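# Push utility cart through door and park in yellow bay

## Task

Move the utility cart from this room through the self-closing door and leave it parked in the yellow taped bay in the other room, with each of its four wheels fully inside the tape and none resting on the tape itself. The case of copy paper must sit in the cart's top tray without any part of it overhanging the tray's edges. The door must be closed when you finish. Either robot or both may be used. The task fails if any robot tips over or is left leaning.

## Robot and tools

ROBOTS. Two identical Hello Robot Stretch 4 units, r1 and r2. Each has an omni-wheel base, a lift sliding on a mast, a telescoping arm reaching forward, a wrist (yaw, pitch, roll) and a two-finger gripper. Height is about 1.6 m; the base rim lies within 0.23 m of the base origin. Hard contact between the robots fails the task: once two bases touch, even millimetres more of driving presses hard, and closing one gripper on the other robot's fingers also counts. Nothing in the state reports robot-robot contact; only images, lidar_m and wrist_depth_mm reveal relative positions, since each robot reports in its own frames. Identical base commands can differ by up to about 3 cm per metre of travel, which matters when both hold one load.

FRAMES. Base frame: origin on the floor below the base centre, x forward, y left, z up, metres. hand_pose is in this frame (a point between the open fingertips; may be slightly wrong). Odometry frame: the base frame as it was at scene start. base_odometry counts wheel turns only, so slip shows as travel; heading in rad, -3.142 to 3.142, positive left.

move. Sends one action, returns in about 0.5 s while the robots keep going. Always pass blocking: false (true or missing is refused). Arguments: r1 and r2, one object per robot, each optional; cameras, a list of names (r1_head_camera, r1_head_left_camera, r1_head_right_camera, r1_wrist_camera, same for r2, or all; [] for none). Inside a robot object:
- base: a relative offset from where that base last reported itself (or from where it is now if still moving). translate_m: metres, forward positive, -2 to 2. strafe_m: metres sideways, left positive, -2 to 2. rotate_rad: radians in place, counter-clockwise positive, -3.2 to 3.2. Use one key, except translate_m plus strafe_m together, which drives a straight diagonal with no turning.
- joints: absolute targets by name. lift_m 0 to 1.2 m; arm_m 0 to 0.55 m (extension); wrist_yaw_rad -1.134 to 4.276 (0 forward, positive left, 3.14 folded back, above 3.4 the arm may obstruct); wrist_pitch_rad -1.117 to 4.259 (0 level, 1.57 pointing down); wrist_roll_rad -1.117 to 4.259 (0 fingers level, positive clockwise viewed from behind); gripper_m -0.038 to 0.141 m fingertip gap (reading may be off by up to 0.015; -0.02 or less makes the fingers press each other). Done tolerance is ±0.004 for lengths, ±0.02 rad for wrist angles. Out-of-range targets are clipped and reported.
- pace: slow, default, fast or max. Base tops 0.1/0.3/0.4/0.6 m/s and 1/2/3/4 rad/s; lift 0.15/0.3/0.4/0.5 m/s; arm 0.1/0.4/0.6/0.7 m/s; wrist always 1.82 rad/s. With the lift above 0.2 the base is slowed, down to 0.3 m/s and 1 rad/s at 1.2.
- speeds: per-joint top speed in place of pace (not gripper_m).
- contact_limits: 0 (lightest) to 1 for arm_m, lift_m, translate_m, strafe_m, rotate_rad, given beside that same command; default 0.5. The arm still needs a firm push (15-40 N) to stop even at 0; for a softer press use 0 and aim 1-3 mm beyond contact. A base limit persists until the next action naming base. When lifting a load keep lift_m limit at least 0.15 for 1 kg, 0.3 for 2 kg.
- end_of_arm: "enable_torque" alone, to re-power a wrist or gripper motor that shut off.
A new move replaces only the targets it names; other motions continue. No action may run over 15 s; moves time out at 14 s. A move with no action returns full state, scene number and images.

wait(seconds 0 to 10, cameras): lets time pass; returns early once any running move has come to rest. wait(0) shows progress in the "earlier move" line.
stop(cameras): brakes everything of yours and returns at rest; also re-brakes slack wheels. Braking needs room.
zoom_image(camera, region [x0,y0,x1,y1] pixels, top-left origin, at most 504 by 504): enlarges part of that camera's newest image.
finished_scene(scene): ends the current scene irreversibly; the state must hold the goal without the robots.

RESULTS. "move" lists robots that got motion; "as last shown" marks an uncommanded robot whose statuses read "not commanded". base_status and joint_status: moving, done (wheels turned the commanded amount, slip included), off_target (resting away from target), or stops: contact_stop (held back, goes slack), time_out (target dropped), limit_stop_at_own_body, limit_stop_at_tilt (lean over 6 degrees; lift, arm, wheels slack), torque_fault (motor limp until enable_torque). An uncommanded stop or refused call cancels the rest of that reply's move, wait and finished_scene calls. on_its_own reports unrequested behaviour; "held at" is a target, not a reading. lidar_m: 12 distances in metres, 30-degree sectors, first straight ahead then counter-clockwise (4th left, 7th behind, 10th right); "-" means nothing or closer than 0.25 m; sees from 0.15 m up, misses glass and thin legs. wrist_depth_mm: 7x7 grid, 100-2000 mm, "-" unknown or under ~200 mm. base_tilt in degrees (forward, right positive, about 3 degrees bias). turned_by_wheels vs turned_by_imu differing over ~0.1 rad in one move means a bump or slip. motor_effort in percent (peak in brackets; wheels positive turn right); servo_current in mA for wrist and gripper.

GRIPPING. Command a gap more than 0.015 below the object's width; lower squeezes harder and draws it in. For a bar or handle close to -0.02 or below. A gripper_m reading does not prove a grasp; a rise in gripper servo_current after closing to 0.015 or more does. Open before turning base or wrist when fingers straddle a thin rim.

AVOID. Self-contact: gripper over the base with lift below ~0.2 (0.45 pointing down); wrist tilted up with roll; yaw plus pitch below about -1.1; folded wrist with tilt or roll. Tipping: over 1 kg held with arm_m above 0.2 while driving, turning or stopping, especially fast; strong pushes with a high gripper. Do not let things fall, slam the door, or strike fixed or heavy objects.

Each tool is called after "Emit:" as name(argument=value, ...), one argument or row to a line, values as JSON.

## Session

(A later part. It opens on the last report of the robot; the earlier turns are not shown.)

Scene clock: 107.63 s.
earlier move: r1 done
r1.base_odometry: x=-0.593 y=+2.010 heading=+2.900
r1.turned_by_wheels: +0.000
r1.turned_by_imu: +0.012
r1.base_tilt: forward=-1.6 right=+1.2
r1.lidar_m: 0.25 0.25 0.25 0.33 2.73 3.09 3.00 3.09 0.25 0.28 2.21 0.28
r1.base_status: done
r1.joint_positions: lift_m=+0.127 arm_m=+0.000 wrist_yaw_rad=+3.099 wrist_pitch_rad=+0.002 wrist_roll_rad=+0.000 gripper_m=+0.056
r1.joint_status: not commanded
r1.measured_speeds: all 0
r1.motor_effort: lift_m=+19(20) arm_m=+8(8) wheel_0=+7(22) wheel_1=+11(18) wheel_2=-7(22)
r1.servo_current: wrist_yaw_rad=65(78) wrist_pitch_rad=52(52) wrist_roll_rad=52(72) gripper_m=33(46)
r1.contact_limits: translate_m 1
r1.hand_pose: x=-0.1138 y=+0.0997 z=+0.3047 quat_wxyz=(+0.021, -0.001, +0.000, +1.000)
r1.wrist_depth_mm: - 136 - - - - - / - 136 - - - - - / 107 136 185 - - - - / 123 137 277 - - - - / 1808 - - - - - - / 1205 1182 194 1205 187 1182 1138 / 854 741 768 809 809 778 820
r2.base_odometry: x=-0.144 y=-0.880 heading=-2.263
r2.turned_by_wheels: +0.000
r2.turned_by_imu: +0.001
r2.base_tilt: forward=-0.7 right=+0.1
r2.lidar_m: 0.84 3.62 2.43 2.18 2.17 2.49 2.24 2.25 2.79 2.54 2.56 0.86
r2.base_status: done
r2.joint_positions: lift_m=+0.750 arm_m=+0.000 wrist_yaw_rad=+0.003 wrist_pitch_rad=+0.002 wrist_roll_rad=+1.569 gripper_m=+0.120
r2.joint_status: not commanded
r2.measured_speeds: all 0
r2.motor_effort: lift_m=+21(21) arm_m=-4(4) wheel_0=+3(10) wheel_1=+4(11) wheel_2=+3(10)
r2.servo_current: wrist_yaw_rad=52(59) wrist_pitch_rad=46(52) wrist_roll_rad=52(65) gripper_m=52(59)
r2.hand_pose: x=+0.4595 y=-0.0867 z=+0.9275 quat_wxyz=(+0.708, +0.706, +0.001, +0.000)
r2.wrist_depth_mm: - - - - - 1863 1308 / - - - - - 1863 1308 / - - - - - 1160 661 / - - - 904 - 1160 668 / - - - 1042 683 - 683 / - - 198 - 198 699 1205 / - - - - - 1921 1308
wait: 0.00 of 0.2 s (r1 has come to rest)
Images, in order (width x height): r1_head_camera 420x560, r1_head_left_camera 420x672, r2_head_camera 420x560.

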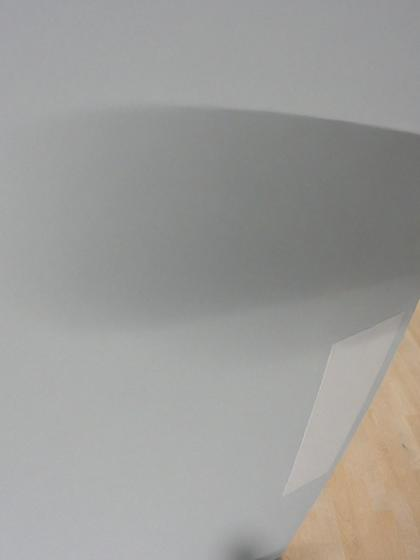

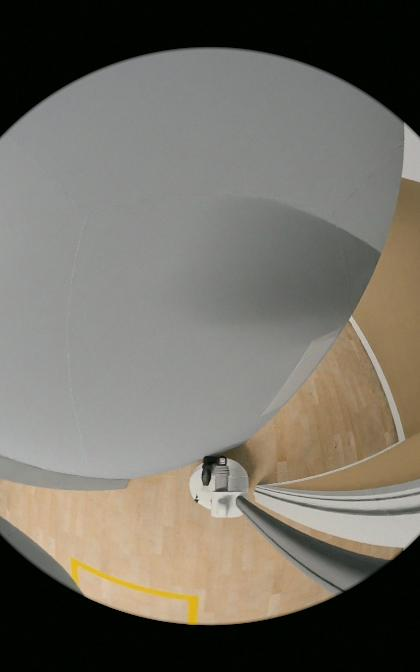

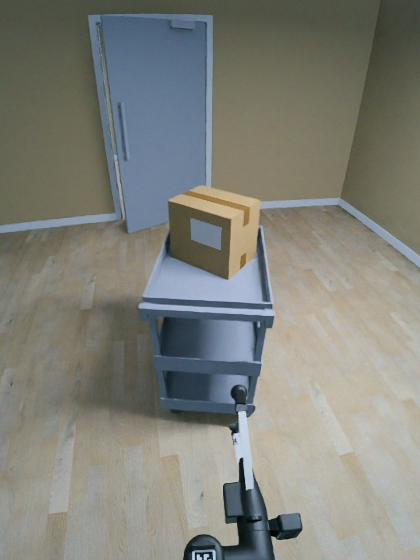

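Emit:
move(
  blocking=false,
  r1={"base":{"translate_m":0.7},"contact_limits":{"translate_m":1.0}},
  r2={"base":{"translate_m":0.30,"strafe_m":0.045},"joints":{"lift_m":0.66}},
)

Emit:
wait(
  seconds=1.5,
)

Emit:
wait(
  seconds=1.5,
  cameras=["r1_head_camera","r1_head_left_camera","r2_head_camera","r2_wrist_camera"],
)

Emit:
zoom_image(
  camera="r2_head_camera",
  region=[100, 150, 300, 520],
)

Scene clock: 116.90 s.
move: r1 moving; r2 moving
r1.base_odometry: x=-0.624 y=+2.017 heading=+2.901
r1.turned_by_wheels: +0.001
r1.turned_by_imu: +0.001
r1.base_tilt: forward=-1.6 right=+1.3
r1.lidar_m: 0.25 - 0.25 0.33 0.77 3.12 3.01 3.14 0.27 0.25 2.24 0.29
r1.base_status: translate_m moving
r1.joint_positions: lift_m=+0.127 arm_m=+0.000 wrist_yaw_rad=+3.099 wrist_pitch_rad=+0.002 wrist_roll_rad=+0.000 gripper_m=+0.056
r1.joint_status: not commanded
r1.measured_speeds: translate_m=+0.123 strafe_m=+0.001 rotate_rad=-0.006 lift_m=+0.000 arm_m=+0.000 wrist_yaw_rad=+0.000 wrist_pitch_rad=+0.000 wrist_roll_rad=+0.000
r1.motor_effort: lift_m=+19(19) arm_m=+8(8) wheel_0=+14(17) wheel_1=+15(17) wheel_2=-18(19)
r1.servo_current: wrist_yaw_rad=78(78) wrist_pitch_rad=46(46) wrist_roll_rad=33(65) gripper_m=46(46)
r1.contact_limits: translate_m 1
r1.hand_pose: x=-0.1139 y=+0.0996 z=+0.3047 quat_wxyz=(+0.021, -0.001, +0.000, +1.000)
r1.wrist_depth_mm: - 136 - - - - - / - 136 198 - - - - / 107 135 182 - - - - / 123 137 273 - - - - / 1708 - - - - - - / 1205 1205 194 1182 187 1160 1138 / 854 759 759 798 788 788 820
r2.base_odometry: x=-0.160 y=-0.907 heading=-2.263
r2.turned_by_wheels: +0.000
r2.turned_by_imu: +0.001
r2.base_tilt: forward=-0.8 right=+0.1
r2.lidar_m: 0.80 3.53 2.44 2.15 2.19 2.51 2.25 2.31 2.80 2.54 2.59 0.80
r2.base_status: translate_m moving; strafe_m moving
r2.joint_positions: lift_m=+0.712 arm_m=+0.000 wrist_yaw_rad=+0.003 wrist_pitch_rad=+0.002 wrist_roll_rad=+1.569 gripper_m=+0.120
r2.joint_status: lift_m moving
r2.measured_speeds: translate_m=+0.122 strafe_m=+0.020 rotate_rad=-0.003 lift_m=-0.146 arm_m=+0.000 wrist_yaw_rad=+0.000 wrist_pitch_rad=+0.000 wrist_roll_rad=+0.000
r2.motor_effort: lift_m=+13(17) arm_m=-4(4) wheel_0=+5(9) wheel_1=+8(10) wheel_2=-13(13)
r2.servo_current: wrist_yaw_rad=46(59) wrist_pitch_rad=33(52) wrist_roll_rad=46(59) gripper_m=46(52)
r2.hand_pose: x=+0.4595 y=-0.0867 z=+0.8901 quat_wxyz=(+0.708, +0.706, +0.001, +0.000)
r2.wrist_depth_mm: - - - - - 1808 1229 / - - - - - 1756 1229 / - - - 991 1229 634 634 / - - - 891 1229 - 647 / - - - 960 1205 - - / - - 198 668 198 668 1205 / - - - - - 1708 1255
pictures: none

Scene clock: 118.40 s.
earlier move: r1 moving; r2 moving
r1.base_odometry: x=-1.002 y=+2.110 heading=+2.901
r1.turned_by_wheels: +0.000
r1.turned_by_imu: +0.000
r1.base_tilt: forward=-1.6 right=+1.3
r1.lidar_m: 0.25 0.25 - 0.25 0.36 3.51 3.46 0.53 0.64 1.85 2.21 3.05
r1.base_status: translate_m moving
r1.joint_positions: lift_m=+0.127 arm_m=+0.000 wrist_yaw_rad=+3.092 wrist_pitch_rad=+0.002 wrist_roll_rad=+0.000 gripper_m=+0.056
r1.joint_status: not commanded
r1.measured_speeds: translate_m=+0.299 strafe_m=-0.001 rotate_rad=+0.000 lift_m=+0.000 arm_m=+0.000 wrist_yaw_rad=-0.002 wrist_pitch_rad=+0.000 wrist_roll_rad=+0.000
r1.motor_effort: lift_m=+19(19) arm_m=+5(8) wheel_0=+7(17) wheel_1=+12(18) wheel_2=-11(20)
r1.servo_current: wrist_yaw_rad=59(85) wrist_pitch_rad=39(46) wrist_roll_rad=46(65) gripper_m=33(46)
r1.contact_limits: translate_m 1
r1.hand_pose: x=-0.1129 y=+0.1016 z=+0.3047 quat_wxyz=(+0.025, -0.001, +0.000, +1.000)
r1.wrist_depth_mm: - 137 - - - - - / - 137 - - - - - / 111 138 212 - - - - / 128 141 - - - - - / 574 - - - - - - / 591 1205 194 1160 187 1160 1098 / 597 750 759 809 798 768 809
r2.base_odometry: x=-0.298 y=-1.136 heading=-2.263
r2.turned_by_wheels: +0.000
r2.turned_by_imu: +0.001
r2.base_tilt: forward=-0.7 right=+0.1
r2.lidar_m: 0.56 3.27 2.41 2.19 2.21 2.73 2.54 2.56 2.80 2.55 2.55 0.57
r2.base_status: translate_m moving; strafe_m moving
r2.joint_positions: lift_m=+0.660 arm_m=+0.000 wrist_yaw_rad=+0.003 wrist_pitch_rad=+0.002 wrist_roll_rad=+1.569 gripper_m=+0.120
r2.joint_status: all done
r2.measured_speeds: translate_m=+0.052 strafe_m=+0.008 rotate_rad=+0.001 lift_m=+0.000 arm_m=+0.000 wrist_yaw_rad=+0.000 wrist_pitch_rad=+0.000 wrist_roll_rad=+0.000
r2.motor_effort: lift_m=+14(17) arm_m=-4(4) wheel_0=+3(12) wheel_1=+4(10) wheel_2=-4(13)
r2.servo_current: wrist_yaw_rad=39(65) wrist_pitch_rad=39(52) wrist_roll_rad=52(65) gripper_m=52(52)
r2.hand_pose: x=+0.4595 y=-0.0867 z=+0.8381 quat_wxyz=(+0.708, +0.706, +0.001, +0.000)
r2.wrist_depth_mm: - - - 304 366 368 1042 / - - - 366 - 931 - / - - 654 373 - - - / - - 634 382 - - 384 / - - 707 394 - - 392 / - - 199 399 195 - 407 / - - - - - 1863 415
wait: 1.50 s; no rest
pictures: none

Scene clock: 118.87 s.
earlier move: r1 moving; r2 done
r1.base_odometry: x=-1.136 y=+2.143 heading=+2.901
r1.turned_by_wheels: +0.000
r1.turned_by_imu: +0.000
r1.base_tilt: forward=-1.6 right=+1.3
r1.lidar_m: 1.45 0.25 3.34 0.25 0.33 3.66 3.60 0.64 0.86 2.13 2.24 3.07
r1.base_status: translate_m moving
r1.joint_positions: lift_m=+0.127 arm_m=+0.000 wrist_yaw_rad=+3.092 wrist_pitch_rad=+0.002 wrist_roll_rad=+0.000 gripper_m=+0.056
r1.joint_status: not commanded
r1.measured_speeds: translate_m=+0.269 strafe_m=+0.001 rotate_rad=-0.002 lift_m=+0.000 arm_m=+0.000 wrist_yaw_rad=+0.000 wrist_pitch_rad=+0.000 wrist_roll_rad=+0.000
r1.motor_effort: lift_m=+19(19) arm_m=+5(8) wheel_0=+3(17) wheel_1=+7(18) wheel_2=-4(20)
r1.servo_current: wrist_yaw_rad=52(85) wrist_pitch_rad=46(46) wrist_roll_rad=39(65) gripper_m=33(46)
r1.contact_limits: translate_m 1
r1.hand_pose: x=-0.1129 y=+0.1016 z=+0.3047 quat_wxyz=(+0.025, -0.001, +0.000, +1.000)
r1.wrist_depth_mm: - 137 - - - - - / - 137 - - - - - / 111 138 217 - - - - / 128 142 - - - - - / 137 1983 - - - - - / - 1118 194 1182 187 1182 1138 / - 723 759 809 798 768 759
r2.base_odometry: x=-0.301 y=-1.140 heading=-2.263
r2.turned_by_wheels: +0.000
r2.turned_by_imu: +0.000
r2.base_tilt: forward=-0.7 right=+0.1
r2.lidar_m: 0.54 3.30 2.43 2.20 2.19 2.75 2.54 2.55 2.82 2.55 2.57 0.57
r2.base_status: done
r2.joint_positions: lift_m=+0.660 arm_m=+0.000 wrist_yaw_rad=+0.003 wrist_pitch_rad=+0.002 wrist_roll_rad=+1.569 gripper_m=+0.120
r2.joint_status: all done
r2.measured_speeds: all 0
r2.motor_effort: lift_m=+15(17) arm_m=-4(4) wheel_0=+3(12) wheel_1=+3(10) wheel_2=-5(13)
r2.servo_current: wrist_yaw_rad=39(65) wrist_pitch_rad=39(52) wrist_roll_rad=46(65) gripper_m=52(59)
r2.hand_pose: x=+0.4595 y=-0.0867 z=+0.8381 quat_wxyz=(+0.708, +0.706, +0.001, +0.000)
r2.wrist_depth_mm: - - - 310 366 359 362 / - - - 355 - 917 - / - - 647 364 - - - / - - 627 373 - - - / - - 707 382 991 - - / - - 199 332 196 - - / - - - - - 1863 410
wait: 0.47 of 1.5 s (r2 has come to rest)
Images, in order (width x height): r1_head_camera 420x560, r1_head_left_camera 420x672, r2_head_camera 420x560, r2_wrist_camera 616x392.

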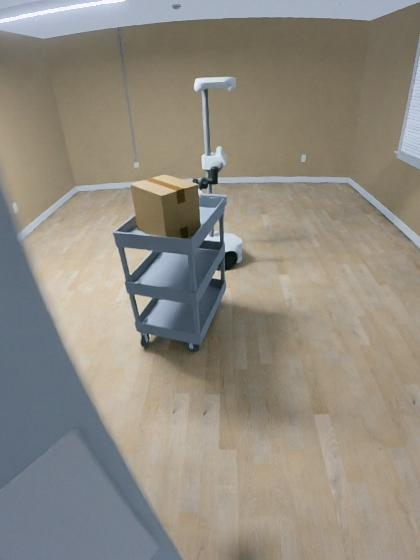

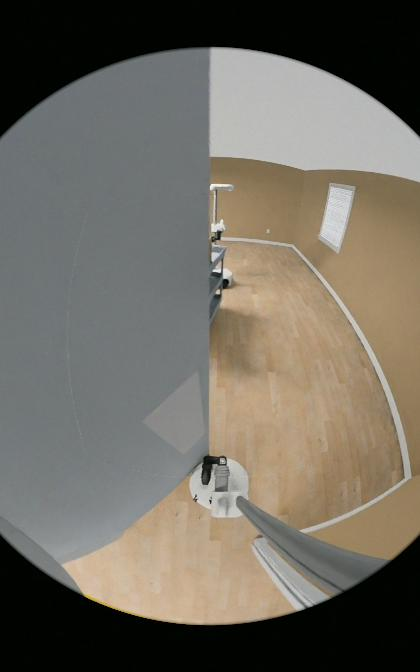

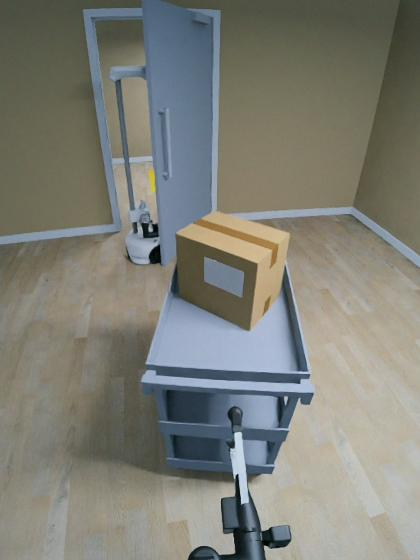

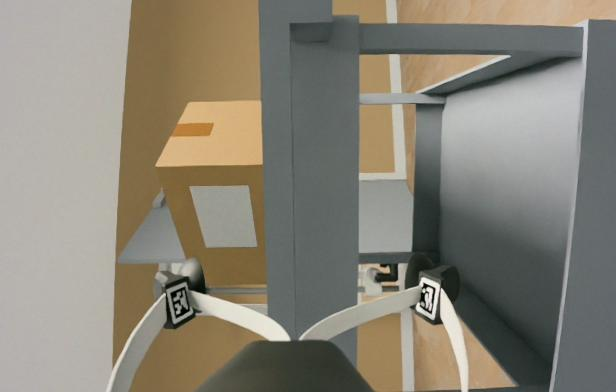

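Scaled by 1.362 from the camera's image (finer frame: 1200x1600).

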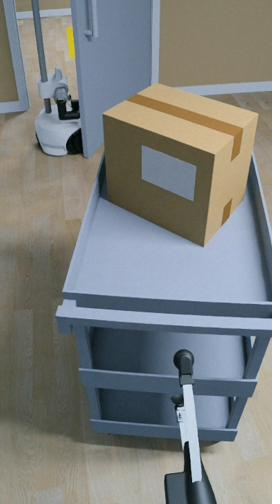

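Emit:
move(
  blocking=false,
  r1={"base":{"strafe_m":0.5},"contact_limits":{"strafe_m":1.0}},
  r2={"base":{"translate_m":0.165},"joints":{"lift_m":0.69},"pace":"slow","contact_limits":{"translate_m":0.15}},
)

Emit:
wait(
  seconds=2.5,
)

Emit:
wait(
  seconds=1,
  cameras=["r1_head_camera","r1_head_left_camera","r2_head_camera","r2_wrist_camera"],
)

Scene clock: 149.57 s.
earlier move: r1 done
move: r1 moving; r2 moving
r1.base_odometry: x=-1.281 y=+2.141 heading=+2.901
r1.turned_by_wheels: +0.000
r1.turned_by_imu: -0.001
r1.base_tilt: forward=-1.6 right=+1.3
r1.lidar_m: 1.28 1.41 2.75 0.25 0.29 0.76 3.76 0.79 1.08 2.17 2.27 3.10
r1.base_status: strafe_m moving
r1.joint_positions: lift_m=+0.127 arm_m=+0.000 wrist_yaw_rad=+3.092 wrist_pitch_rad=+0.002 wrist_roll_rad=+0.000 gripper_m=+0.056
r1.joint_status: not commanded
r1.measured_speeds: translate_m=-0.001 strafe_m=+0.140 rotate_rad=+0.008 lift_m=+0.000 arm_m=+0.000 wrist_yaw_rad=+0.000 wrist_pitch_rad=+0.000 wrist_roll_rad=+0.000
r1.motor_effort: lift_m=+19(19) arm_m=+5(5) wheel_0=-18(20) wheel_1=+15(15) wheel_2=-2(3)
r1.servo_current: wrist_yaw_rad=46(65) wrist_pitch_rad=39(52) wrist_roll_rad=52(65) gripper_m=46(46)
r1.contact_limits: strafe_m 1
r1.hand_pose: x=-0.1129 y=+0.1016 z=+0.3047 quat_wxyz=(+0.025, -0.001, +0.000, +1.000)
r1.wrist_depth_mm: - 137 - - - - 459 / - 138 - - - - 462 / 112 138 222 - - - 469 / 127 144 - - - - 477 / - 1921 - - - - 480 / - 1008 194 1182 187 1160 469 / 778 750 759 788 788 778 466
r2.base_odometry: x=-0.309 y=-1.149 heading=-2.263
r2.turned_by_wheels: +0.000
r2.turned_by_imu: +0.001
r2.base_tilt: forward=-0.6 right=+0.1
r2.lidar_m: 0.53 3.26 2.41 2.21 2.18 2.75 2.54 2.59 2.84 2.54 2.59 0.56
r2.base_status: translate_m moving
r2.joint_positions: lift_m=+0.682 arm_m=+0.000 wrist_yaw_rad=+0.003 wrist_pitch_rad=+0.002 wrist_roll_rad=+1.569 gripper_m=+0.120
r2.joint_status: lift_m moving
r2.measured_speeds: translate_m=+0.048 strafe_m=+0.000 rotate_rad=-0.001 lift_m=+0.058 arm_m=+0.000 wrist_yaw_rad=+0.000 wrist_pitch_rad=+0.000 wrist_roll_rad=+0.000
r2.motor_effort: lift_m=+22(27) arm_m=-4(4) wheel_0=+5(11) wheel_1=+6(6) wheel_2=-8(10)
r2.servo_current: wrist_yaw_rad=46(59) wrist_pitch_rad=39(39) wrist_roll_rad=46(59) gripper_m=52(59)
r2.contact_limits: translate_m 0.15
r2.hand_pose: x=+0.4595 y=-0.0867 z=+0.8601 quat_wxyz=(+0.708, +0.706, +0.001, +0.000)
r2.wrist_depth_mm: - - - 317 347 368 364 / - - - 349 - 904 - / - - 634 357 - - - / - - 621 366 991 - - / - - 707 375 377 - - / - - 198 319 198 - - / - - - - - 1708 521
pictures: none

Scene clock: 152.00 s.
earlier move: r1 moving; r2 done
r1.base_odometry: x=-1.392 y=+1.691 heading=+2.901
r1.turned_by_wheels: +0.000
r1.turned_by_imu: +0.001
r1.base_tilt: forward=-1.6 right=+1.3
r1.lidar_m: 1.28 0.27 0.25 - 0.25 0.29 3.78 1.09 1.04 2.65 2.74 3.77
r1.base_status: strafe_m moving
r1.joint_positions: lift_m=+0.127 arm_m=+0.000 wrist_yaw_rad=+3.092 wrist_pitch_rad=+0.002 wrist_roll_rad=+0.000 gripper_m=+0.056
r1.joint_status: not commanded
r1.measured_speeds: all 0
r1.motor_effort: lift_m=+19(19) arm_m=+5(5) wheel_0=-4(20) wheel_1=+3(16) wheel_2=+1(4)
r1.servo_current: wrist_yaw_rad=33(65) wrist_pitch_rad=46(52) wrist_roll_rad=33(72) gripper_m=46(52)
r1.contact_limits: strafe_m 1
r1.hand_pose: x=-0.1129 y=+0.1016 z=+0.3047 quat_wxyz=(+0.025, -0.001, +0.000, +1.000)
r1.wrist_depth_mm: - 137 - - 370 220 - / - 138 - - 373 209 - / 112 138 224 - 375 210 159 / 130 144 - - 375 212 160 / 1983 - - - 345 211 160 / 1182 1182 195 1182 191 212 168 / 854 741 750 154 343 187 -
r2.base_odometry: x=-0.406 y=-1.267 heading=-2.263
r2.turned_by_wheels: +0.000
r2.turned_by_imu: +0.000
r2.base_tilt: forward=-0.7 right=+0.0
r2.lidar_m: 0.40 0.45 2.44 2.20 2.21 2.79 2.71 2.71 2.79 2.52 2.55 0.42
r2.base_status: done
r2.joint_positions: lift_m=+0.690 arm_m=+0.000 wrist_yaw_rad=+0.000 wrist_pitch_rad=+0.002 wrist_roll_rad=+1.570 gripper_m=+0.120
r2.joint_status: all done
r2.measured_speeds: all 0
r2.motor_effort: lift_m=+21(27) arm_m=+4(4) wheel_0=+4(11) wheel_1=+5(7) wheel_2=-8(11)
r2.servo_current: wrist_yaw_rad=52(59) wrist_pitch_rad=39(46) wrist_roll_rad=39(59) gripper_m=52(59)
r2.contact_limits: translate_m 0.15
r2.hand_pose: x=+0.4593 y=-0.0874 z=+0.8675 quat_wxyz=(+0.707, +0.707, +0.001, -0.001)
r2.wrist_depth_mm: - - - 167 224 1576 1118 / - - - 559 229 778 - / - - 480 174 231 - - / - - 492 177 236 - - / - - 535 180 239 - - / - - 200 181 198 174 - / - - - - 248 1756 496
wait: 2.43 of 2.5 s (r2 has come to rest)
pictures: none

Scene clock: 152.07 s.
earlier move: r1 done
r1.base_odometry: x=-1.392 y=+1.691 heading=+2.901
r1.turned_by_wheels: +0.000
r1.turned_by_imu: +0.000
r1.base_tilt: forward=-1.6 right=+1.3
r1.lidar_m: 1.29 0.27 0.25 - 0.25 0.27 3.79 1.10 1.07 2.66 2.75 3.77
r1.base_status: done
r1.joint_positions: lift_m=+0.127 arm_m=+0.000 wrist_yaw_rad=+3.092 wrist_pitch_rad=+0.002 wrist_roll_rad=+0.000 gripper_m=+0.056
r1.joint_status: not commanded
r1.measured_speeds: all 0
r1.motor_effort: lift_m=+19(19) arm_m=+5(5) wheel_0=-5(20) wheel_1=+3(16) wheel_2=+0(4)
r1.servo_current: wrist_yaw_rad=46(65) wrist_pitch_rad=46(52) wrist_roll_rad=39(72) gripper_m=39(52)
r1.contact_limits: strafe_m 1
r1.hand_pose: x=-0.1129 y=+0.1016 z=+0.3047 quat_wxyz=(+0.025, -0.001, +0.000, +1.000)
r1.wrist_depth_mm: - 137 - - 368 220 - / - 138 - - 373 209 - / 112 138 223 - 375 210 160 / 130 145 - - 379 211 159 / 1983 - - - 342 211 160 / 1182 1205 193 1205 190 212 168 / 854 750 759 153 343 187 -
r2.base_odometry: x=-0.406 y=-1.267 heading=-2.263
r2.turned_by_wheels: +0.000
r2.turned_by_imu: +0.000
r2.base_tilt: forward=-0.7 right=+0.1
r2.lidar_m: 0.40 0.44 2.44 2.20 2.23 2.77 2.71 2.74 2.77 2.52 2.56 0.42
r2.base_status: done
r2.joint_positions: lift_m=+0.690 arm_m=+0.000 wrist_yaw_rad=+0.000 wrist_pitch_rad=+0.002 wrist_roll_rad=+1.570 gripper_m=+0.120
r2.joint_status: all done
r2.measured_speeds: all 0
r2.motor_effort: lift_m=+21(27) arm_m=+4(4) wheel_0=+4(11) wheel_1=+4(7) wheel_2=-8(11)
r2.servo_current: wrist_yaw_rad=46(59) wrist_pitch_rad=39(46) wrist_roll_rad=33(59) gripper_m=46(59)
r2.contact_limits: translate_m 0.15
r2.hand_pose: x=+0.4593 y=-0.0874 z=+0.8675 quat_wxyz=(+0.707, +0.707, +0.001, -0.001)
r2.wrist_depth_mm: - - - 167 224 1576 1118 / - - - 559 229 768 - / - - 480 174 232 - - / - - 488 177 236 - - / - - 539 180 239 - - / - - 200 181 199 173 - / - - - - 248 1756 496
wait: 0.07 of 1 s (r1 has come to rest)
Images, in order (width x height): r1_head_camera 420x560, r1_head_left_camera 420x672, r2_head_camera 420x560, r2_wrist_camera 616x392.

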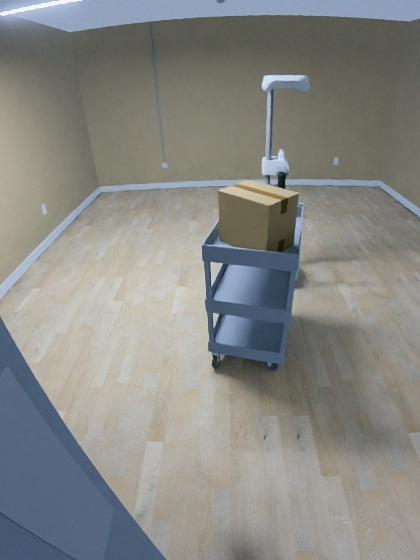

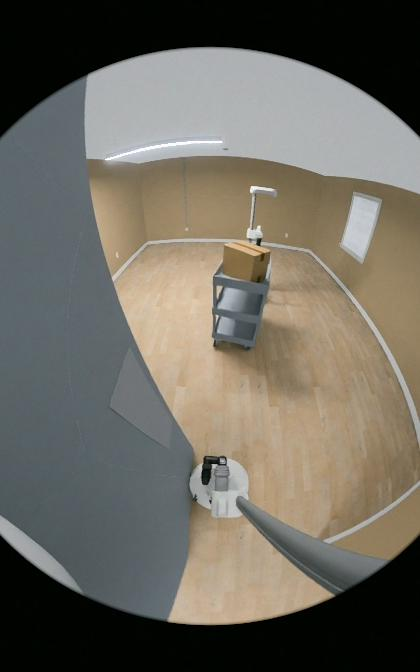

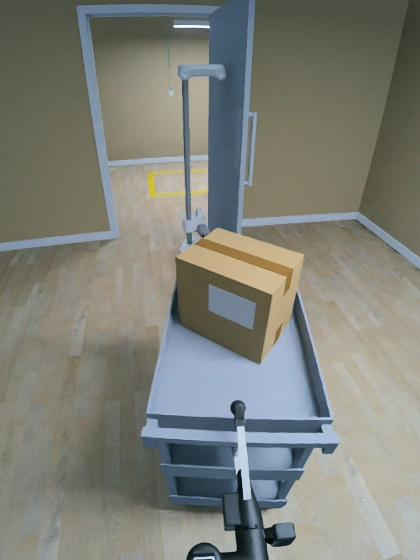

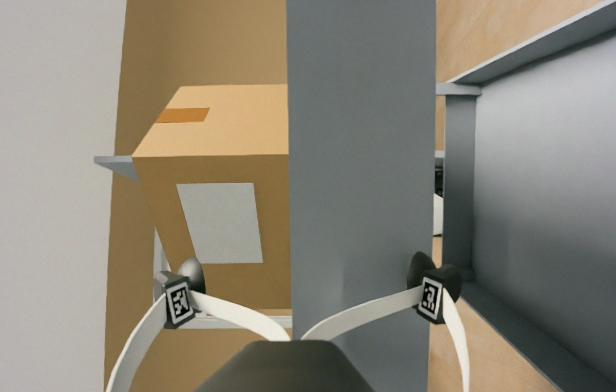

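Emit:
move(
  blocking=false,
  r1={"base":{"strafe_m":0.75},"contact_limits":{"strafe_m":0.7}},
  r2={"joints":{"gripper_m":0.0}},
)

Emit:
wait(
  seconds=1.6,
)

Emit:
wait(
  seconds=2,
  cameras=["r1_head_camera","r1_head_left_camera","r2_head_camera","r2_wrist_camera"],
)

Scene clock: 161.97 s.
move: r1 moving; r2 moving
r1.base_odometry: x=-1.401 y=+1.656 heading=+2.900
r1.turned_by_wheels: +0.000
r1.turned_by_imu: +0.000
r1.base_tilt: forward=-1.6 right=+1.3
r1.lidar_m: 1.30 0.29 0.25 - 0.25 0.26 0.64 1.15 1.09 2.66 2.78 1.33
r1.base_status: strafe_m moving
r1.joint_positions: lift_m=+0.127 arm_m=+0.000 wrist_yaw_rad=+3.092 wrist_pitch_rad=+0.002 wrist_roll_rad=+0.000 gripper_m=+0.056
r1.joint_status: not commanded
r1.measured_speeds: translate_m=-0.001 strafe_m=+0.139 rotate_rad=+0.005 lift_m=+0.000 arm_m=+0.000 wrist_yaw_rad=+0.000 wrist_pitch_rad=+0.000 wrist_roll_rad=+0.000
r1.motor_effort: lift_m=+19(19) arm_m=+5(5) wheel_0=-20(20) wheel_1=+14(14) wheel_2=+0(2)
r1.servo_current: wrist_yaw_rad=59(65) wrist_pitch_rad=46(52) wrist_roll_rad=52(65) gripper_m=46(46)
r1.contact_limits: strafe_m 0.7
r1.hand_pose: x=-0.1129 y=+0.1016 z=+0.3047 quat_wxyz=(+0.025, -0.001, +0.000, +1.000)
r1.wrist_depth_mm: - 137 - - 340 214 - / - 137 - - 342 203 - / 112 138 221 - 343 204 158 / 130 143 - - 345 206 158 / 1983 - - 1921 347 194 158 / 1182 1229 195 1078 192 206 166 / 854 750 768 143 317 183 -
r2.base_odometry: x=-0.406 y=-1.267 heading=-2.263
r2.turned_by_wheels: +0.000
r2.turned_by_imu: +0.000
r2.base_tilt: forward=-0.7 right=+0.1
r2.lidar_m: 0.42 0.46 2.46 2.23 2.25 2.77 2.70 2.74 2.76 2.52 2.56 0.42
r2.base_status: not commanded
r2.joint_positions: lift_m=+0.690 arm_m=+0.000 wrist_yaw_rad=+0.000 wrist_pitch_rad=+0.002 wrist_roll_rad=+1.570 gripper_m=+0.106
r2.joint_status: gripper_m moving
r2.measured_speeds: translate_m=+0.000 strafe_m=+0.000 rotate_rad=+0.000 lift_m=+0.000 arm_m=+0.000 wrist_yaw_rad=+0.000 wrist_pitch_rad=+0.008 wrist_roll_rad=+0.000
r2.motor_effort: lift_m=+21(21) arm_m=+4(4) wheel_0=+4(4) wheel_1=+4(5) wheel_2=-8(8)
r2.servo_current: wrist_yaw_rad=52(59) wrist_pitch_rad=33(46) wrist_roll_rad=46(65) gripper_m=117(117)
r2.contact_limits: translate_m 0.15
r2.hand_pose: x=+0.4593 y=-0.0874 z=+0.8675 quat_wxyz=(+0.707, +0.707, +0.001, -0.001)
r2.wrist_depth_mm: - - - 168 225 1537 530 / - - - 559 229 768 - / - - 480 175 233 - - / - - 480 177 236 - - / - - 535 180 240 - - / - - 197 182 213 - - / - - - - 249 1708 496
pictures: none

Scene clock: 163.50 s.
earlier move: r1 contact_stop; r2 done
r1.base_odometry: x=-1.448 y=+1.494 heading=+2.851
r1.turned_by_wheels: -0.050
r1.turned_by_imu: +0.004
r1.base_tilt: forward=-1.6 right=+1.3
r1.lidar_m: 1.32 0.34 0.25 - 0.25 0.25 0.51 3.86 1.15 2.75 2.84 1.31
r1.base_status: strafe_m contact_stop
r1.joint_positions: lift_m=+0.127 arm_m=+0.000 wrist_yaw_rad=+3.091 wrist_pitch_rad=+0.002 wrist_roll_rad=+0.000 gripper_m=+0.056
r1.joint_status: not commanded
r1.measured_speeds: translate_m=+0.000 strafe_m=-0.007 rotate_rad=-0.001 lift_m=+0.000 arm_m=+0.000 wrist_yaw_rad=+0.000 wrist_pitch_rad=+0.000 wrist_roll_rad=+0.000
r1.on_its_own: the wheels are slack since a contact_stop
r1.motor_effort: lift_m=+19(20) arm_m=-4(5) wheel_0=+1(32) wheel_1=-1(32) wheel_2=-1(14)
r1.servo_current: wrist_yaw_rad=52(65) wrist_pitch_rad=39(52) wrist_roll_rad=46(65) gripper_m=39(46)
r1.contact_limits: strafe_m 0.7
r1.hand_pose: x=-0.1127 y=+0.1020 z=+0.3046 quat_wxyz=(+0.025, -0.001, +0.000, +1.000)
r1.wrist_depth_mm: 136 138 - 504 289 202 - / - 138 - 508 294 193 - / 112 138 224 521 297 196 163 / 124 141 - 535 301 198 157 / 1756 - - 549 303 199 158 / 1229 1255 194 559 191 200 165 / 866 759 759 153 287 181 -
r2.base_odometry: x=-0.406 y=-1.267 heading=-2.263
r2.turned_by_wheels: +0.000
r2.turned_by_imu: +0.001
r2.base_tilt: forward=-0.7 right=+0.1
r2.lidar_m: 0.42 0.40 2.45 2.22 2.23 2.78 2.69 2.75 2.78 2.50 2.54 0.43
r2.base_status: not commanded
r2.joint_positions: lift_m=+0.690 arm_m=+0.000 wrist_yaw_rad=+0.000 wrist_pitch_rad=+0.004 wrist_roll_rad=+1.570 gripper_m=+0.001
r2.joint_status: all done
r2.measured_speeds: all 0
r2.motor_effort: lift_m=+21(21) arm_m=+4(4) wheel_0=+3(4) wheel_1=+4(5) wheel_2=-2(8)
r2.servo_current: wrist_yaw_rad=33(59) wrist_pitch_rad=46(52) wrist_roll_rad=46(65) gripper_m=91(163)
r2.contact_limits: translate_m 0.15
r2.hand_pose: x=+0.4593 y=-0.0874 z=+0.8668 quat_wxyz=(+0.707, +0.707, +0.001, -0.001)
r2.wrist_depth_mm: - - - 162 218 1537 - / - - 597 164 222 759 - / - 1863 455 168 227 - - / - - 488 172 233 - - / - - 549 175 236 - - / - - 192 178 184 - - / - - - - 245 1756 496
wait: 1.53 of 1.6 s (r2 has come to rest)
pictures: none

not run: a stop that you did not command came earlier in this reply.

Emit:
wait(
  seconds=0,
  cameras=["r1_head_camera","r1_head_left_camera","r1_head_right_camera","r2_head_camera","r2_wrist_camera"],
)

Emit:
zoom_image(
  camera="r2_head_camera",
  region=[60, 0, 340, 300],
)

Scene clock: 168.60 s.
earlier move: r1 contact_stop
r1.base_odometry: x=-1.447 y=+1.496 heading=+2.850
r1.turned_by_wheels: +0.000
r1.turned_by_imu: -0.001
r1.base_tilt: forward=-1.6 right=+1.3
r1.lidar_m: 1.32 0.33 0.25 - 0.25 0.25 0.51 3.83 1.13 2.76 2.86 1.34
r1.base_status: strafe_m contact_stop (by the wheels' count: +0.203 of +0.750)
r1.joint_positions: lift_m=+0.127 arm_m=+0.000 wrist_yaw_rad=+3.091 wrist_pitch_rad=+0.002 wrist_roll_rad=+0.000 gripper_m=+0.056
r1.joint_status: not commanded
r1.measured_speeds: all 0
r1.on_its_own: the wheels are slack since a contact_stop
r1.motor_effort: lift_m=+19(20) arm_m=-4(5) wheel_0=+0(32) wheel_1=+0(32) wheel_2=+0(14)
r1.servo_current: wrist_yaw_rad=52(65) wrist_pitch_rad=39(52) wrist_roll_rad=39(65) gripper_m=33(46)
r1.contact_limits: strafe_m 0.7
r1.hand_pose: x=-0.1127 y=+0.1020 z=+0.3046 quat_wxyz=(+0.025, -0.001, +0.000, +1.000)
r1.wrist_depth_mm: 136 138 - 504 290 202 - / - 137 - 512 296 194 - / 112 138 224 525 298 196 163 / 124 141 - 544 300 198 157 / 1756 - - 544 303 198 158 / 1229 1229 194 564 191 200 166 / 866 750 768 153 285 181 -
r2.base_odometry: x=-0.406 y=-1.267 heading=-2.263
r2.turned_by_wheels: +0.000
r2.turned_by_imu: +0.000
r2.base_tilt: forward=-0.7 right=+0.1
r2.lidar_m: 0.41 0.45 2.45 2.22 2.22 2.78 2.71 2.73 2.78 2.51 2.55 0.45
r2.base_status: not commanded
r2.joint_positions: lift_m=+0.690 arm_m=+0.000 wrist_yaw_rad=+0.000 wrist_pitch_rad=+0.004 wrist_roll_rad=+1.570 gripper_m=+0.001
r2.joint_status: all done
r2.measured_speeds: all 0
r2.motor_effort: lift_m=+21(21) arm_m=+4(4) wheel_0=+3(4) wheel_1=+4(5) wheel_2=-3(8)
r2.servo_current: wrist_yaw_rad=46(59) wrist_pitch_rad=39(52) wrist_roll_rad=39(65) gripper_m=85(163)
r2.contact_limits: translate_m 0.15
r2.hand_pose: x=+0.4593 y=-0.0874 z=+0.8668 quat_wxyz=(+0.707, +0.707, +0.001, -0.001)
r2.wrist_depth_mm: - - - 162 219 1576 - / - - 591 165 223 759 - / - 1863 455 168 227 - - / - - 488 172 231 - - / - - 554 176 236 - - / - - 192 178 183 - - / - - - - 244 1756 496
Images, in order (width x height): r1_head_camera 420x560, r1_head_left_camera 420x672, r1_head_right_camera 420x672, r2_head_camera 420x560, r2_wrist_camera 616x392.

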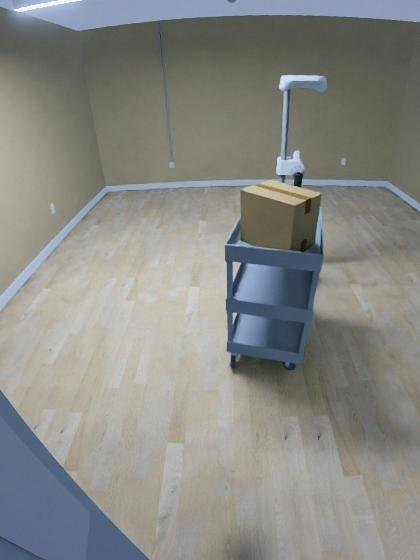

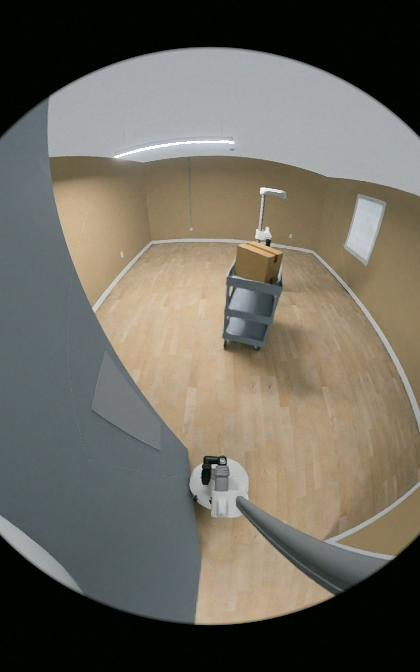

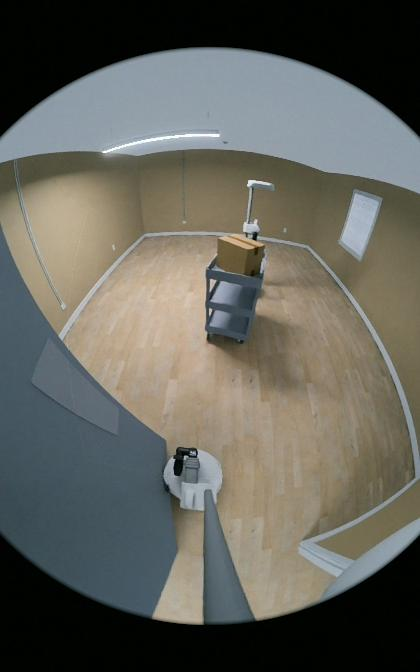

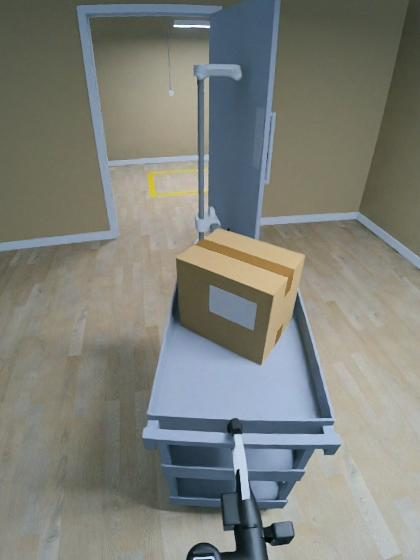

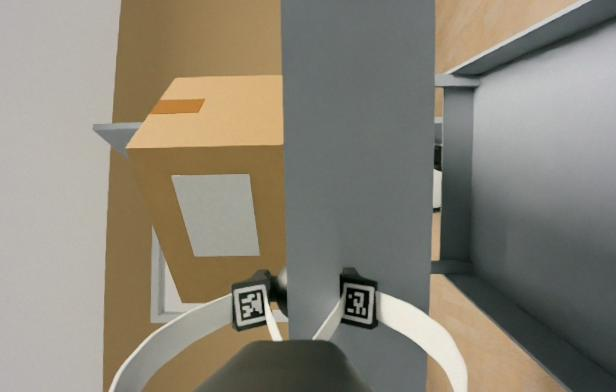

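Scaled by 1.680 from the camera's image (finer frame: 1200x1600).

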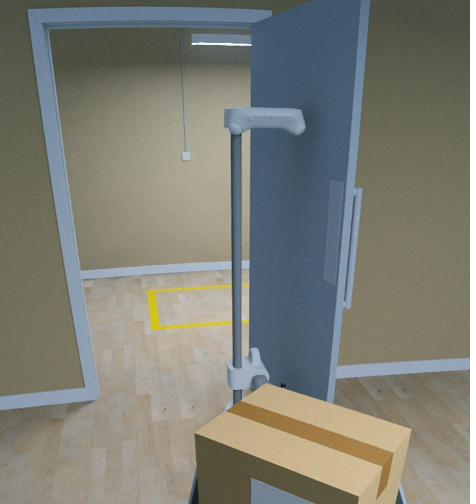

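Emit:
move(
  blocking=false,
  r1={"base":{"translate_m":0.15}},
)

Emit:
wait(
  seconds=2,
)

Emit:
move(
  blocking=false,
  r1={"base":{"strafe_m":0.6},"contact_limits":{"strafe_m":1.0}},
)

Emit:
wait(
  seconds=3,
  cameras=["r1_head_left_camera","r2_head_camera"],
)

Scene clock: 176.67 s.
move: r1 moving
r1.base_odometry: x=-1.477 y=+1.505 heading=+2.851
r1.turned_by_wheels: +0.000
r1.turned_by_imu: +0.000
r1.base_tilt: forward=-1.6 right=+1.3
r1.lidar_m: 1.30 2.84 0.25 - 0.25 0.25 0.53 1.26 1.18 2.77 2.87 1.30
r1.base_status: translate_m moving
r1.joint_positions: lift_m=+0.127 arm_m=+0.000 wrist_yaw_rad=+3.091 wrist_pitch_rad=+0.002 wrist_roll_rad=+0.000 gripper_m=+0.056
r1.joint_status: not commanded
r1.measured_speeds: translate_m=+0.121 strafe_m=+0.001 rotate_rad=+0.002 lift_m=+0.000 arm_m=+0.000 wrist_yaw_rad=+0.000 wrist_pitch_rad=+0.000 wrist_roll_rad=+0.000
r1.motor_effort: lift_m=+19(19) arm_m=-4(4) wheel_0=+3(6) wheel_1=+10(11) wheel_2=-8(8)
r1.servo_current: wrist_yaw_rad=46(65) wrist_pitch_rad=52(52) wrist_roll_rad=46(65) gripper_m=39(46)
r1.hand_pose: x=-0.1127 y=+0.1020 z=+0.3046 quat_wxyz=(+0.025, -0.001, +0.000, +1.000)
r1.wrist_depth_mm: 135 137 - 521 293 194 - / - 138 - 539 298 195 - / 111 138 220 544 303 197 158 / 125 140 - 554 303 198 158 / 1756 - - 569 307 200 159 / 1229 1229 194 798 191 200 166 / 866 759 759 143 290 182 -
r2: as last shown
r2.motor_effort: lift_m=+21(21) arm_m=+4(4) wheel_0=+3(3) wheel_1=+4(4) wheel_2=-2(3)
r2.servo_current: wrist_yaw_rad=39(59) wrist_pitch_rad=39(46) wrist_roll_rad=39(59) gripper_m=85(91)
r2.contact_limits: translate_m 0.15
pictures: none

Scene clock: 178.00 s.
earlier move: r1 done
r1.base_odometry: x=-1.591 y=+1.539 heading=+2.851
r1.turned_by_wheels: +0.000
r1.turned_by_imu: +0.000
r1.base_tilt: forward=-1.6 right=+1.3
r1.lidar_m: 1.17 2.82 0.25 - 0.25 0.25 0.54 1.25 1.26 2.75 2.85 1.15
r1.base_status: done
r1.joint_positions: lift_m=+0.127 arm_m=+0.000 wrist_yaw_rad=+3.091 wrist_pitch_rad=+0.002 wrist_roll_rad=+0.000 gripper_m=+0.056
r1.joint_status: not commanded
r1.measured_speeds: all 0
r1.motor_effort: lift_m=+19(19) arm_m=-4(4) wheel_0=-2(6) wheel_1=+7(12) wheel_2=+1(9)
r1.servo_current: wrist_yaw_rad=39(65) wrist_pitch_rad=46(52) wrist_roll_rad=59(65) gripper_m=39(46)
r1.hand_pose: x=-0.1127 y=+0.1020 z=+0.3046 quat_wxyz=(+0.025, -0.001, +0.000, +1.000)
r1.wrist_depth_mm: 136 138 - 544 298 203 - / 108 138 - 559 303 194 - / 112 138 227 564 307 196 162 / 126 142 - - 307 198 - / - - - 866 310 199 163 / 1255 1229 193 891 190 200 165 / 878 759 750 143 291 181 -
r2.base_odometry: x=-0.406 y=-1.267 heading=-2.263
r2.turned_by_wheels: +0.000
r2.turned_by_imu: +0.000
r2.base_tilt: forward=-0.6 right=+0.1
r2.lidar_m: 0.40 0.46 2.41 2.21 2.24 2.78 2.68 2.73 2.79 2.51 2.56 0.42
r2.base_status: not commanded
r2.joint_positions: lift_m=+0.690 arm_m=+0.000 wrist_yaw_rad=+0.000 wrist_pitch_rad=+0.004 wrist_roll_rad=+1.570 gripper_m=+0.001
r2.joint_status: not commanded
r2.measured_speeds: all 0
r2.motor_effort: lift_m=+21(21) arm_m=+4(4) wheel_0=+3(3) wheel_1=+4(4) wheel_2=-3(3)
r2.servo_current: wrist_yaw_rad=39(59) wrist_pitch_rad=46(46) wrist_roll_rad=52(59) gripper_m=85(91)
r2.contact_limits: translate_m 0.15
r2.hand_pose: x=+0.4593 y=-0.0874 z=+0.8668 quat_wxyz=(+0.707, +0.707, +0.001, -0.001)
r2.wrist_depth_mm: - - - 162 220 1576 - / - - 603 165 224 759 - / - 1921 455 168 228 - - / - - 492 172 232 - - / - - 554 175 236 - - / - - 192 178 184 - - / - - - - 244 1708 500
wait: 1.33 of 2 s (r1 has come to rest)
pictures: none

Scene clock: 178.50 s.
move: r1 moving
r1.base_odometry: x=-1.601 y=+1.504 heading=+2.851
r1.turned_by_wheels: +0.000
r1.turned_by_imu: +0.001
r1.base_tilt: forward=-1.6 right=+1.3
r1.lidar_m: 1.20 2.75 0.25 - 0.25 0.25 0.49 1.31 1.26 2.78 2.92 1.19
r1.base_status: strafe_m moving
r1.joint_positions: lift_m=+0.127 arm_m=+0.000 wrist_yaw_rad=+3.091 wrist_pitch_rad=+0.002 wrist_roll_rad=+0.000 gripper_m=+0.056
r1.joint_status: not commanded
r1.measured_speeds: translate_m=+0.000 strafe_m=+0.138 rotate_rad=+0.002 lift_m=+0.000 arm_m=+0.000 wrist_yaw_rad=+0.000 wrist_pitch_rad=+0.000 wrist_roll_rad=+0.000
r1.motor_effort: lift_m=+19(19) arm_m=-4(4) wheel_0=-12(14) wheel_1=+18(18) wheel_2=+0(1)
r1.servo_current: wrist_yaw_rad=59(59) wrist_pitch_rad=39(46) wrist_roll_rad=52(59) gripper_m=46(46)
r1.contact_limits: strafe_m 1
r1.hand_pose: x=-0.1127 y=+0.1020 z=+0.3046 quat_wxyz=(+0.025, -0.001, +0.000, +1.000)
r1.wrist_depth_mm: 136 137 - 445 287 201 - / - 138 - 459 291 193 - / 112 138 225 512 294 195 163 / 124 142 - 517 297 197 157 / - - - 530 300 198 158 / 1229 1229 194 539 191 199 165 / 866 759 759 153 283 181 -
r2: as last shown
r2.contact_limits: translate_m 0.15
pictures: none

Scene clock: 179.57 s.
earlier move: r1 contact_stop
r1.base_odometry: x=-1.620 y=+1.444 heading=+2.850
r1.turned_by_wheels: -0.002
r1.turned_by_imu: +0.001
r1.base_tilt: forward=-1.6 right=+1.3
r1.lidar_m: 1.18 2.76 0.25 - 0.25 0.25 0.49 1.27 1.27 2.78 2.92 1.17
r1.base_status: strafe_m contact_stop (by the wheels' count: +0.099 of +0.600)
r1.joint_positions: lift_m=+0.127 arm_m=+0.000 wrist_yaw_rad=+3.090 wrist_pitch_rad=+0.002 wrist_roll_rad=+0.000 gripper_m=+0.056
r1.joint_status: not commanded
r1.measured_speeds: all 0
r1.on_its_own: the wheels are slack since a contact_stop
r1.motor_effort: lift_m=+20(20) arm_m=-4(4) wheel_0=+0(32) wheel_1=+0(31) wheel_2=+0(16)
r1.servo_current: wrist_yaw_rad=59(65) wrist_pitch_rad=46(52) wrist_roll_rad=46(72) gripper_m=39(46)
r1.contact_limits: strafe_m 1
r1.hand_pose: x=-0.1126 y=+0.1022 z=+0.3046 quat_wxyz=(+0.026, -0.001, +0.000, +1.000)
r1.wrist_depth_mm: 137 138 - 449 287 192 - / 114 139 - 415 276 195 - / 116 139 267 469 279 187 - / 137 154 - 473 279 189 - / - - - 484 283 191 158 / 1255 1255 194 496 191 191 - / 878 768 750 143 271 175 -
r2.base_odometry: x=-0.406 y=-1.267 heading=-2.263
r2.turned_by_wheels: +0.000
r2.turned_by_imu: +0.000
r2.base_tilt: forward=-0.7 right=+0.1
r2.lidar_m: 0.41 0.45 2.44 2.21 2.21 2.78 2.70 2.74 2.78 2.54 2.56 0.45
r2.base_status: not commanded
r2.joint_positions: lift_m=+0.690 arm_m=+0.000 wrist_yaw_rad=+0.000 wrist_pitch_rad=+0.004 wrist_roll_rad=+1.570 gripper_m=+0.001
r2.joint_status: not commanded
r2.measured_speeds: all 0
r2.motor_effort: lift_m=+21(21) arm_m=+4(4) wheel_0=+2(4) wheel_1=+4(4) wheel_2=-3(3)
r2.servo_current: wrist_yaw_rad=52(59) wrist_pitch_rad=46(52) wrist_roll_rad=46(65) gripper_m=91(91)
r2.contact_limits: translate_m 0.15
r2.hand_pose: x=+0.4593 y=-0.0874 z=+0.8668 quat_wxyz=(+0.707, +0.707, +0.001, -0.001)
r2.wrist_depth_mm: - - - 162 220 1576 - / - - 603 165 224 759 - / - 1921 455 168 227 - - / - - 484 172 231 - - / - - 554 176 236 - - / - - 192 178 183 - - / - - - - 246 1756 496
wait: 1.07 of 3 s (r1 has come to rest)
Images, in order (width x height): r1_head_left_camera 420x672, r2_head_camera 420x560.

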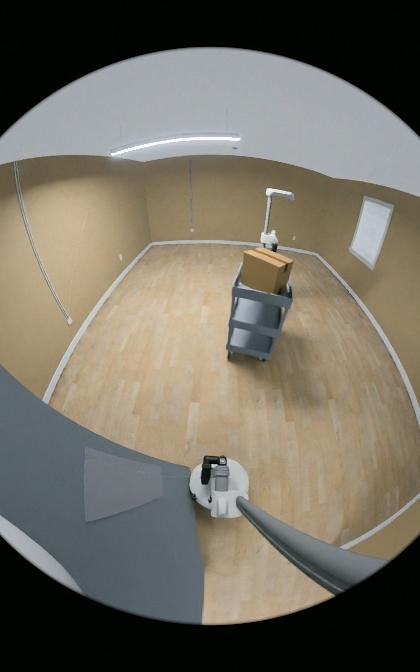

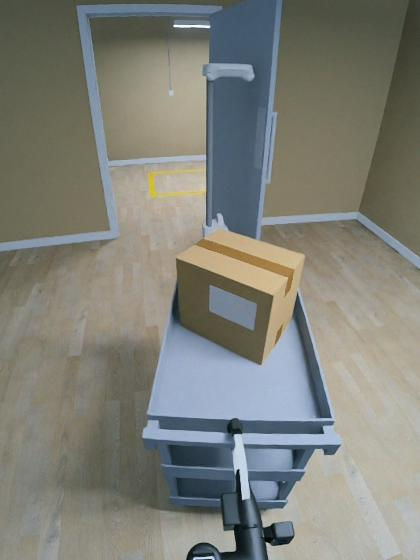

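Emit:
move(
  blocking=false,
  r1={"base":{"strafe_m":0.01},"contact_limits":{"strafe_m":0.6}},
)

Emit:
wait(
  seconds=1,
  cameras=["r1_head_camera","r1_head_right_camera"],
)

Scene clock: 217.50 s.
move: r1 contact_stop
r1.base_odometry: x=-1.621 y=+1.438 heading=+2.855
r1.turned_by_wheels: +0.005
r1.turned_by_imu: +0.002
r1.base_tilt: forward=-1.5 right=+1.3
r1.lidar_m: 1.19 2.69 0.25 - 0.25 0.25 0.47 1.31 1.27 2.79 2.91 1.18
r1.base_status: strafe_m contact_stop
r1.joint_positions: lift_m=+0.127 arm_m=+0.000 wrist_yaw_rad=+3.090 wrist_pitch_rad=+0.002 wrist_roll_rad=+0.000 gripper_m=+0.056
r1.joint_status: not commanded
r1.measured_speeds: translate_m=+0.000 strafe_m=-0.015 rotate_rad=+0.000 lift_m=+0.000 arm_m=+0.000 wrist_yaw_rad=+0.000 wrist_pitch_rad=+0.000 wrist_roll_rad=+0.000
r1.on_its_own: the wheels are slack since a contact_stop
r1.motor_effort: lift_m=+20(20) arm_m=-4(4) wheel_0=-7(30) wheel_1=+6(34) wheel_2=+1(8)
r1.servo_current: wrist_yaw_rad=52(65) wrist_pitch_rad=39(52) wrist_roll_rad=46(65) gripper_m=39(46)
r1.contact_limits: strafe_m 0.6
r1.hand_pose: x=-0.1126 y=+0.1022 z=+0.3046 quat_wxyz=(+0.026, -0.001, +0.000, +1.000)
r1.wrist_depth_mm: 136 139 - 436 267 190 - / 116 139 - 439 270 185 - / 118 141 291 449 273 186 - / 137 159 - 455 276 187 157 / - - - 466 278 189 157 / 1229 1255 193 473 191 189 - / 878 768 759 143 263 173 -
r2: as last shown
r2.contact_limits: translate_m 0.15
pictures: none

not run: a stop that you did not command came earlier in this reply.

Emit:
move(
  blocking=false,
  r1={"base":{"strafe_m":-0.01},"contact_limits":{"strafe_m":0.6}},
)

Emit:
wait(
  seconds=1,
  cameras=["r1_head_camera","r1_head_right_camera","r1_head_left_camera","r2_head_left_camera","r2_head_right_camera"],
)

Scene clock: 222.83 s.
earlier move: r1 contact_stop
move: r1 moving
r1.base_odometry: x=-1.618 y=+1.451 heading=+2.854
r1.turned_by_wheels: -0.001
r1.turned_by_imu: -0.001
r1.base_tilt: forward=-1.6 right=+1.2
r1.lidar_m: 1.17 2.77 0.25 - 0.25 0.25 0.51 1.30 1.26 2.79 2.88 1.18
r1.base_status: earlier strafe_m contact_stop (by the wheels' count: +0.004 of +0.010); strafe_m moving
r1.joint_positions: lift_m=+0.127 arm_m=+0.000 wrist_yaw_rad=+3.090 wrist_pitch_rad=+0.002 wrist_roll_rad=+0.000 gripper_m=+0.056
r1.joint_status: not commanded
r1.measured_speeds: all 0
r1.motor_effort: lift_m=+20(20) arm_m=-4(4) wheel_0=-3(6) wheel_1=+2(7) wheel_2=+0(1)
r1.servo_current: wrist_yaw_rad=52(65) wrist_pitch_rad=46(46) wrist_roll_rad=52(65) gripper_m=39(46)
r1.contact_limits: strafe_m 0.6
r1.hand_pose: x=-0.1126 y=+0.1022 z=+0.3046 quat_wxyz=(+0.026, -0.001, +0.000, +1.000)
r1.wrist_depth_mm: 137 139 - 445 270 190 - / 116 139 - 415 273 184 - / 118 141 293 462 277 186 - / 137 160 - 477 281 187 156 / - - - 484 281 187 157 / 1255 1229 193 496 191 189 - / 891 750 759 143 267 172 -
r2: as last shown
r2.contact_limits: translate_m 0.15
pictures: none

Scene clock: 223.00 s.
earlier move: r1 done
r1.base_odometry: x=-1.618 y=+1.451 heading=+2.854
r1.turned_by_wheels: +0.000
r1.turned_by_imu: +0.000
r1.base_tilt: forward=-1.6 right=+1.3
r1.lidar_m: 1.17 2.75 0.25 - 0.25 0.25 0.50 1.29 1.27 2.77 2.90 1.18
r1.base_status: done
r1.joint_positions: lift_m=+0.127 arm_m=+0.000 wrist_yaw_rad=+3.090 wrist_pitch_rad=+0.002 wrist_roll_rad=+0.000 gripper_m=+0.056
r1.joint_status: not commanded
r1.measured_speeds: all 0
r1.motor_effort: lift_m=+20(20) arm_m=-4(4) wheel_0=-5(6) wheel_1=+3(7) wheel_2=+0(1)
r1.servo_current: wrist_yaw_rad=52(65) wrist_pitch_rad=46(46) wrist_roll_rad=46(65) gripper_m=39(46)
r1.contact_limits: strafe_m 0.6
r1.hand_pose: x=-0.1126 y=+0.1022 z=+0.3046 quat_wxyz=(+0.026, -0.001, +0.000, +1.000)
r1.wrist_depth_mm: 136 139 - 445 270 190 - / 116 139 - 415 272 183 - / 118 141 293 462 277 186 - / 137 160 - 473 279 186 156 / - - - 484 281 188 157 / 1281 1281 193 496 191 190 - / 878 768 759 143 268 172 -
r2.base_odometry: x=-0.406 y=-1.267 heading=-2.263
r2.turned_by_wheels: +0.000
r2.turned_by_imu: +0.000
r2.base_tilt: forward=-0.6 right=+0.0
r2.lidar_m: 0.40 0.46 2.44 2.22 2.24 2.81 2.72 2.74 2.79 2.51 2.54 0.43
r2.base_status: not commanded
r2.joint_positions: lift_m=+0.690 arm_m=+0.000 wrist_yaw_rad=+0.000 wrist_pitch_rad=+0.004 wrist_roll_rad=+1.570 gripper_m=+0.001
r2.joint_status: not commanded
r2.measured_speeds: all 0
r2.motor_effort: lift_m=+21(21) arm_m=+4(4) wheel_0=+3(3) wheel_1=+4(4) wheel_2=-2(3)
r2.servo_current: wrist_yaw_rad=39(59) wrist_pitch_rad=39(52) wrist_roll_rad=39(52) gripper_m=91(91)
r2.contact_limits: translate_m 0.15
r2.hand_pose: x=+0.4593 y=-0.0874 z=+0.8668 quat_wxyz=(+0.707, +0.707, +0.001, -0.001)
r2.wrist_depth_mm: - - - 162 219 1576 - / - - 597 164 223 778 - / - 1863 459 168 227 - - / - - 488 172 231 - - / - - 559 175 236 - - / - - 192 178 183 - - / - - - - 245 1708 500
wait: 0.17 of 1 s (r1 has come to rest)
pictures: r1_head_camera, r1_head_left_camera, r1_head_right_camera, r2_head_left_camera, r2_head_right_camera
Images, in order (width x height): r1_head_camera 420x560, r1_head_left_camera 420x672, r1_head_right_camera 420x672, r2_head_left_camera 420x672, r2_head_right_camera 420x672.

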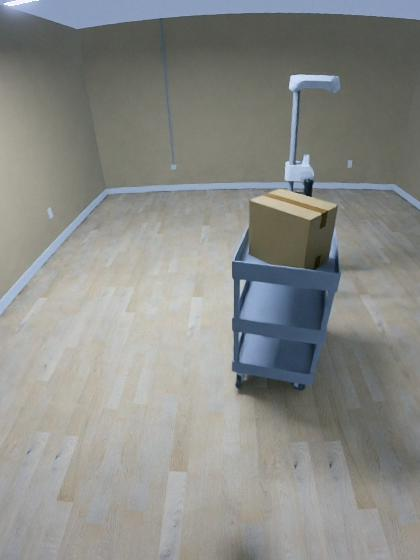

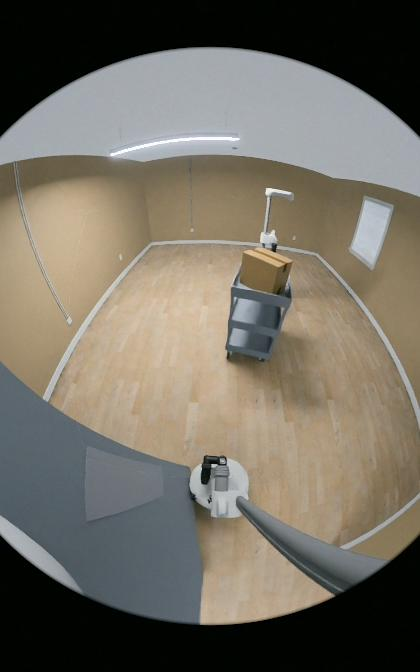

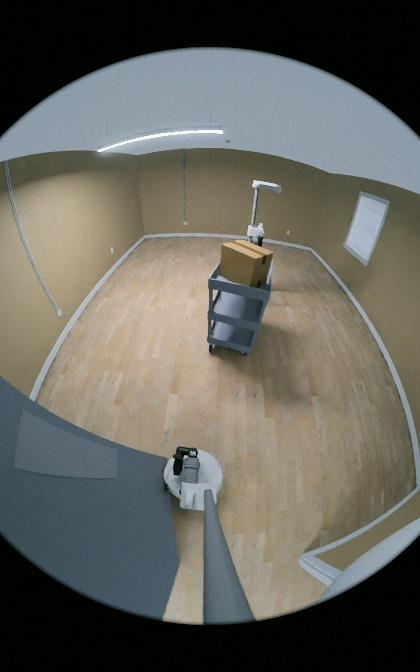

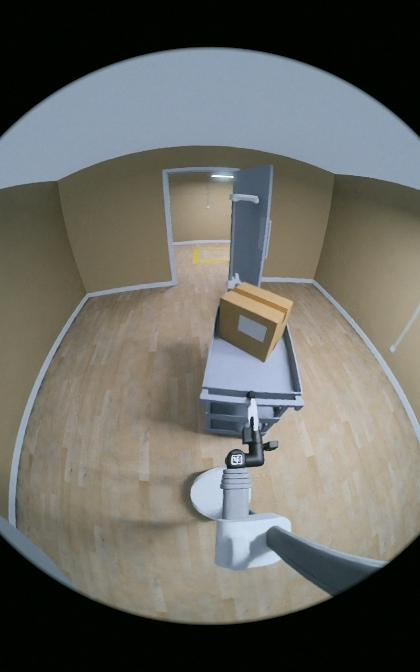

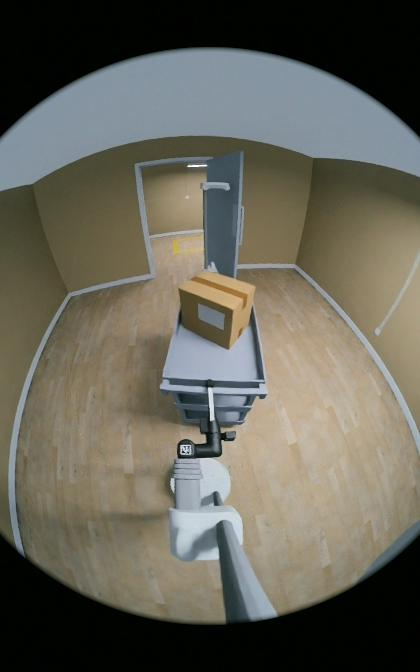

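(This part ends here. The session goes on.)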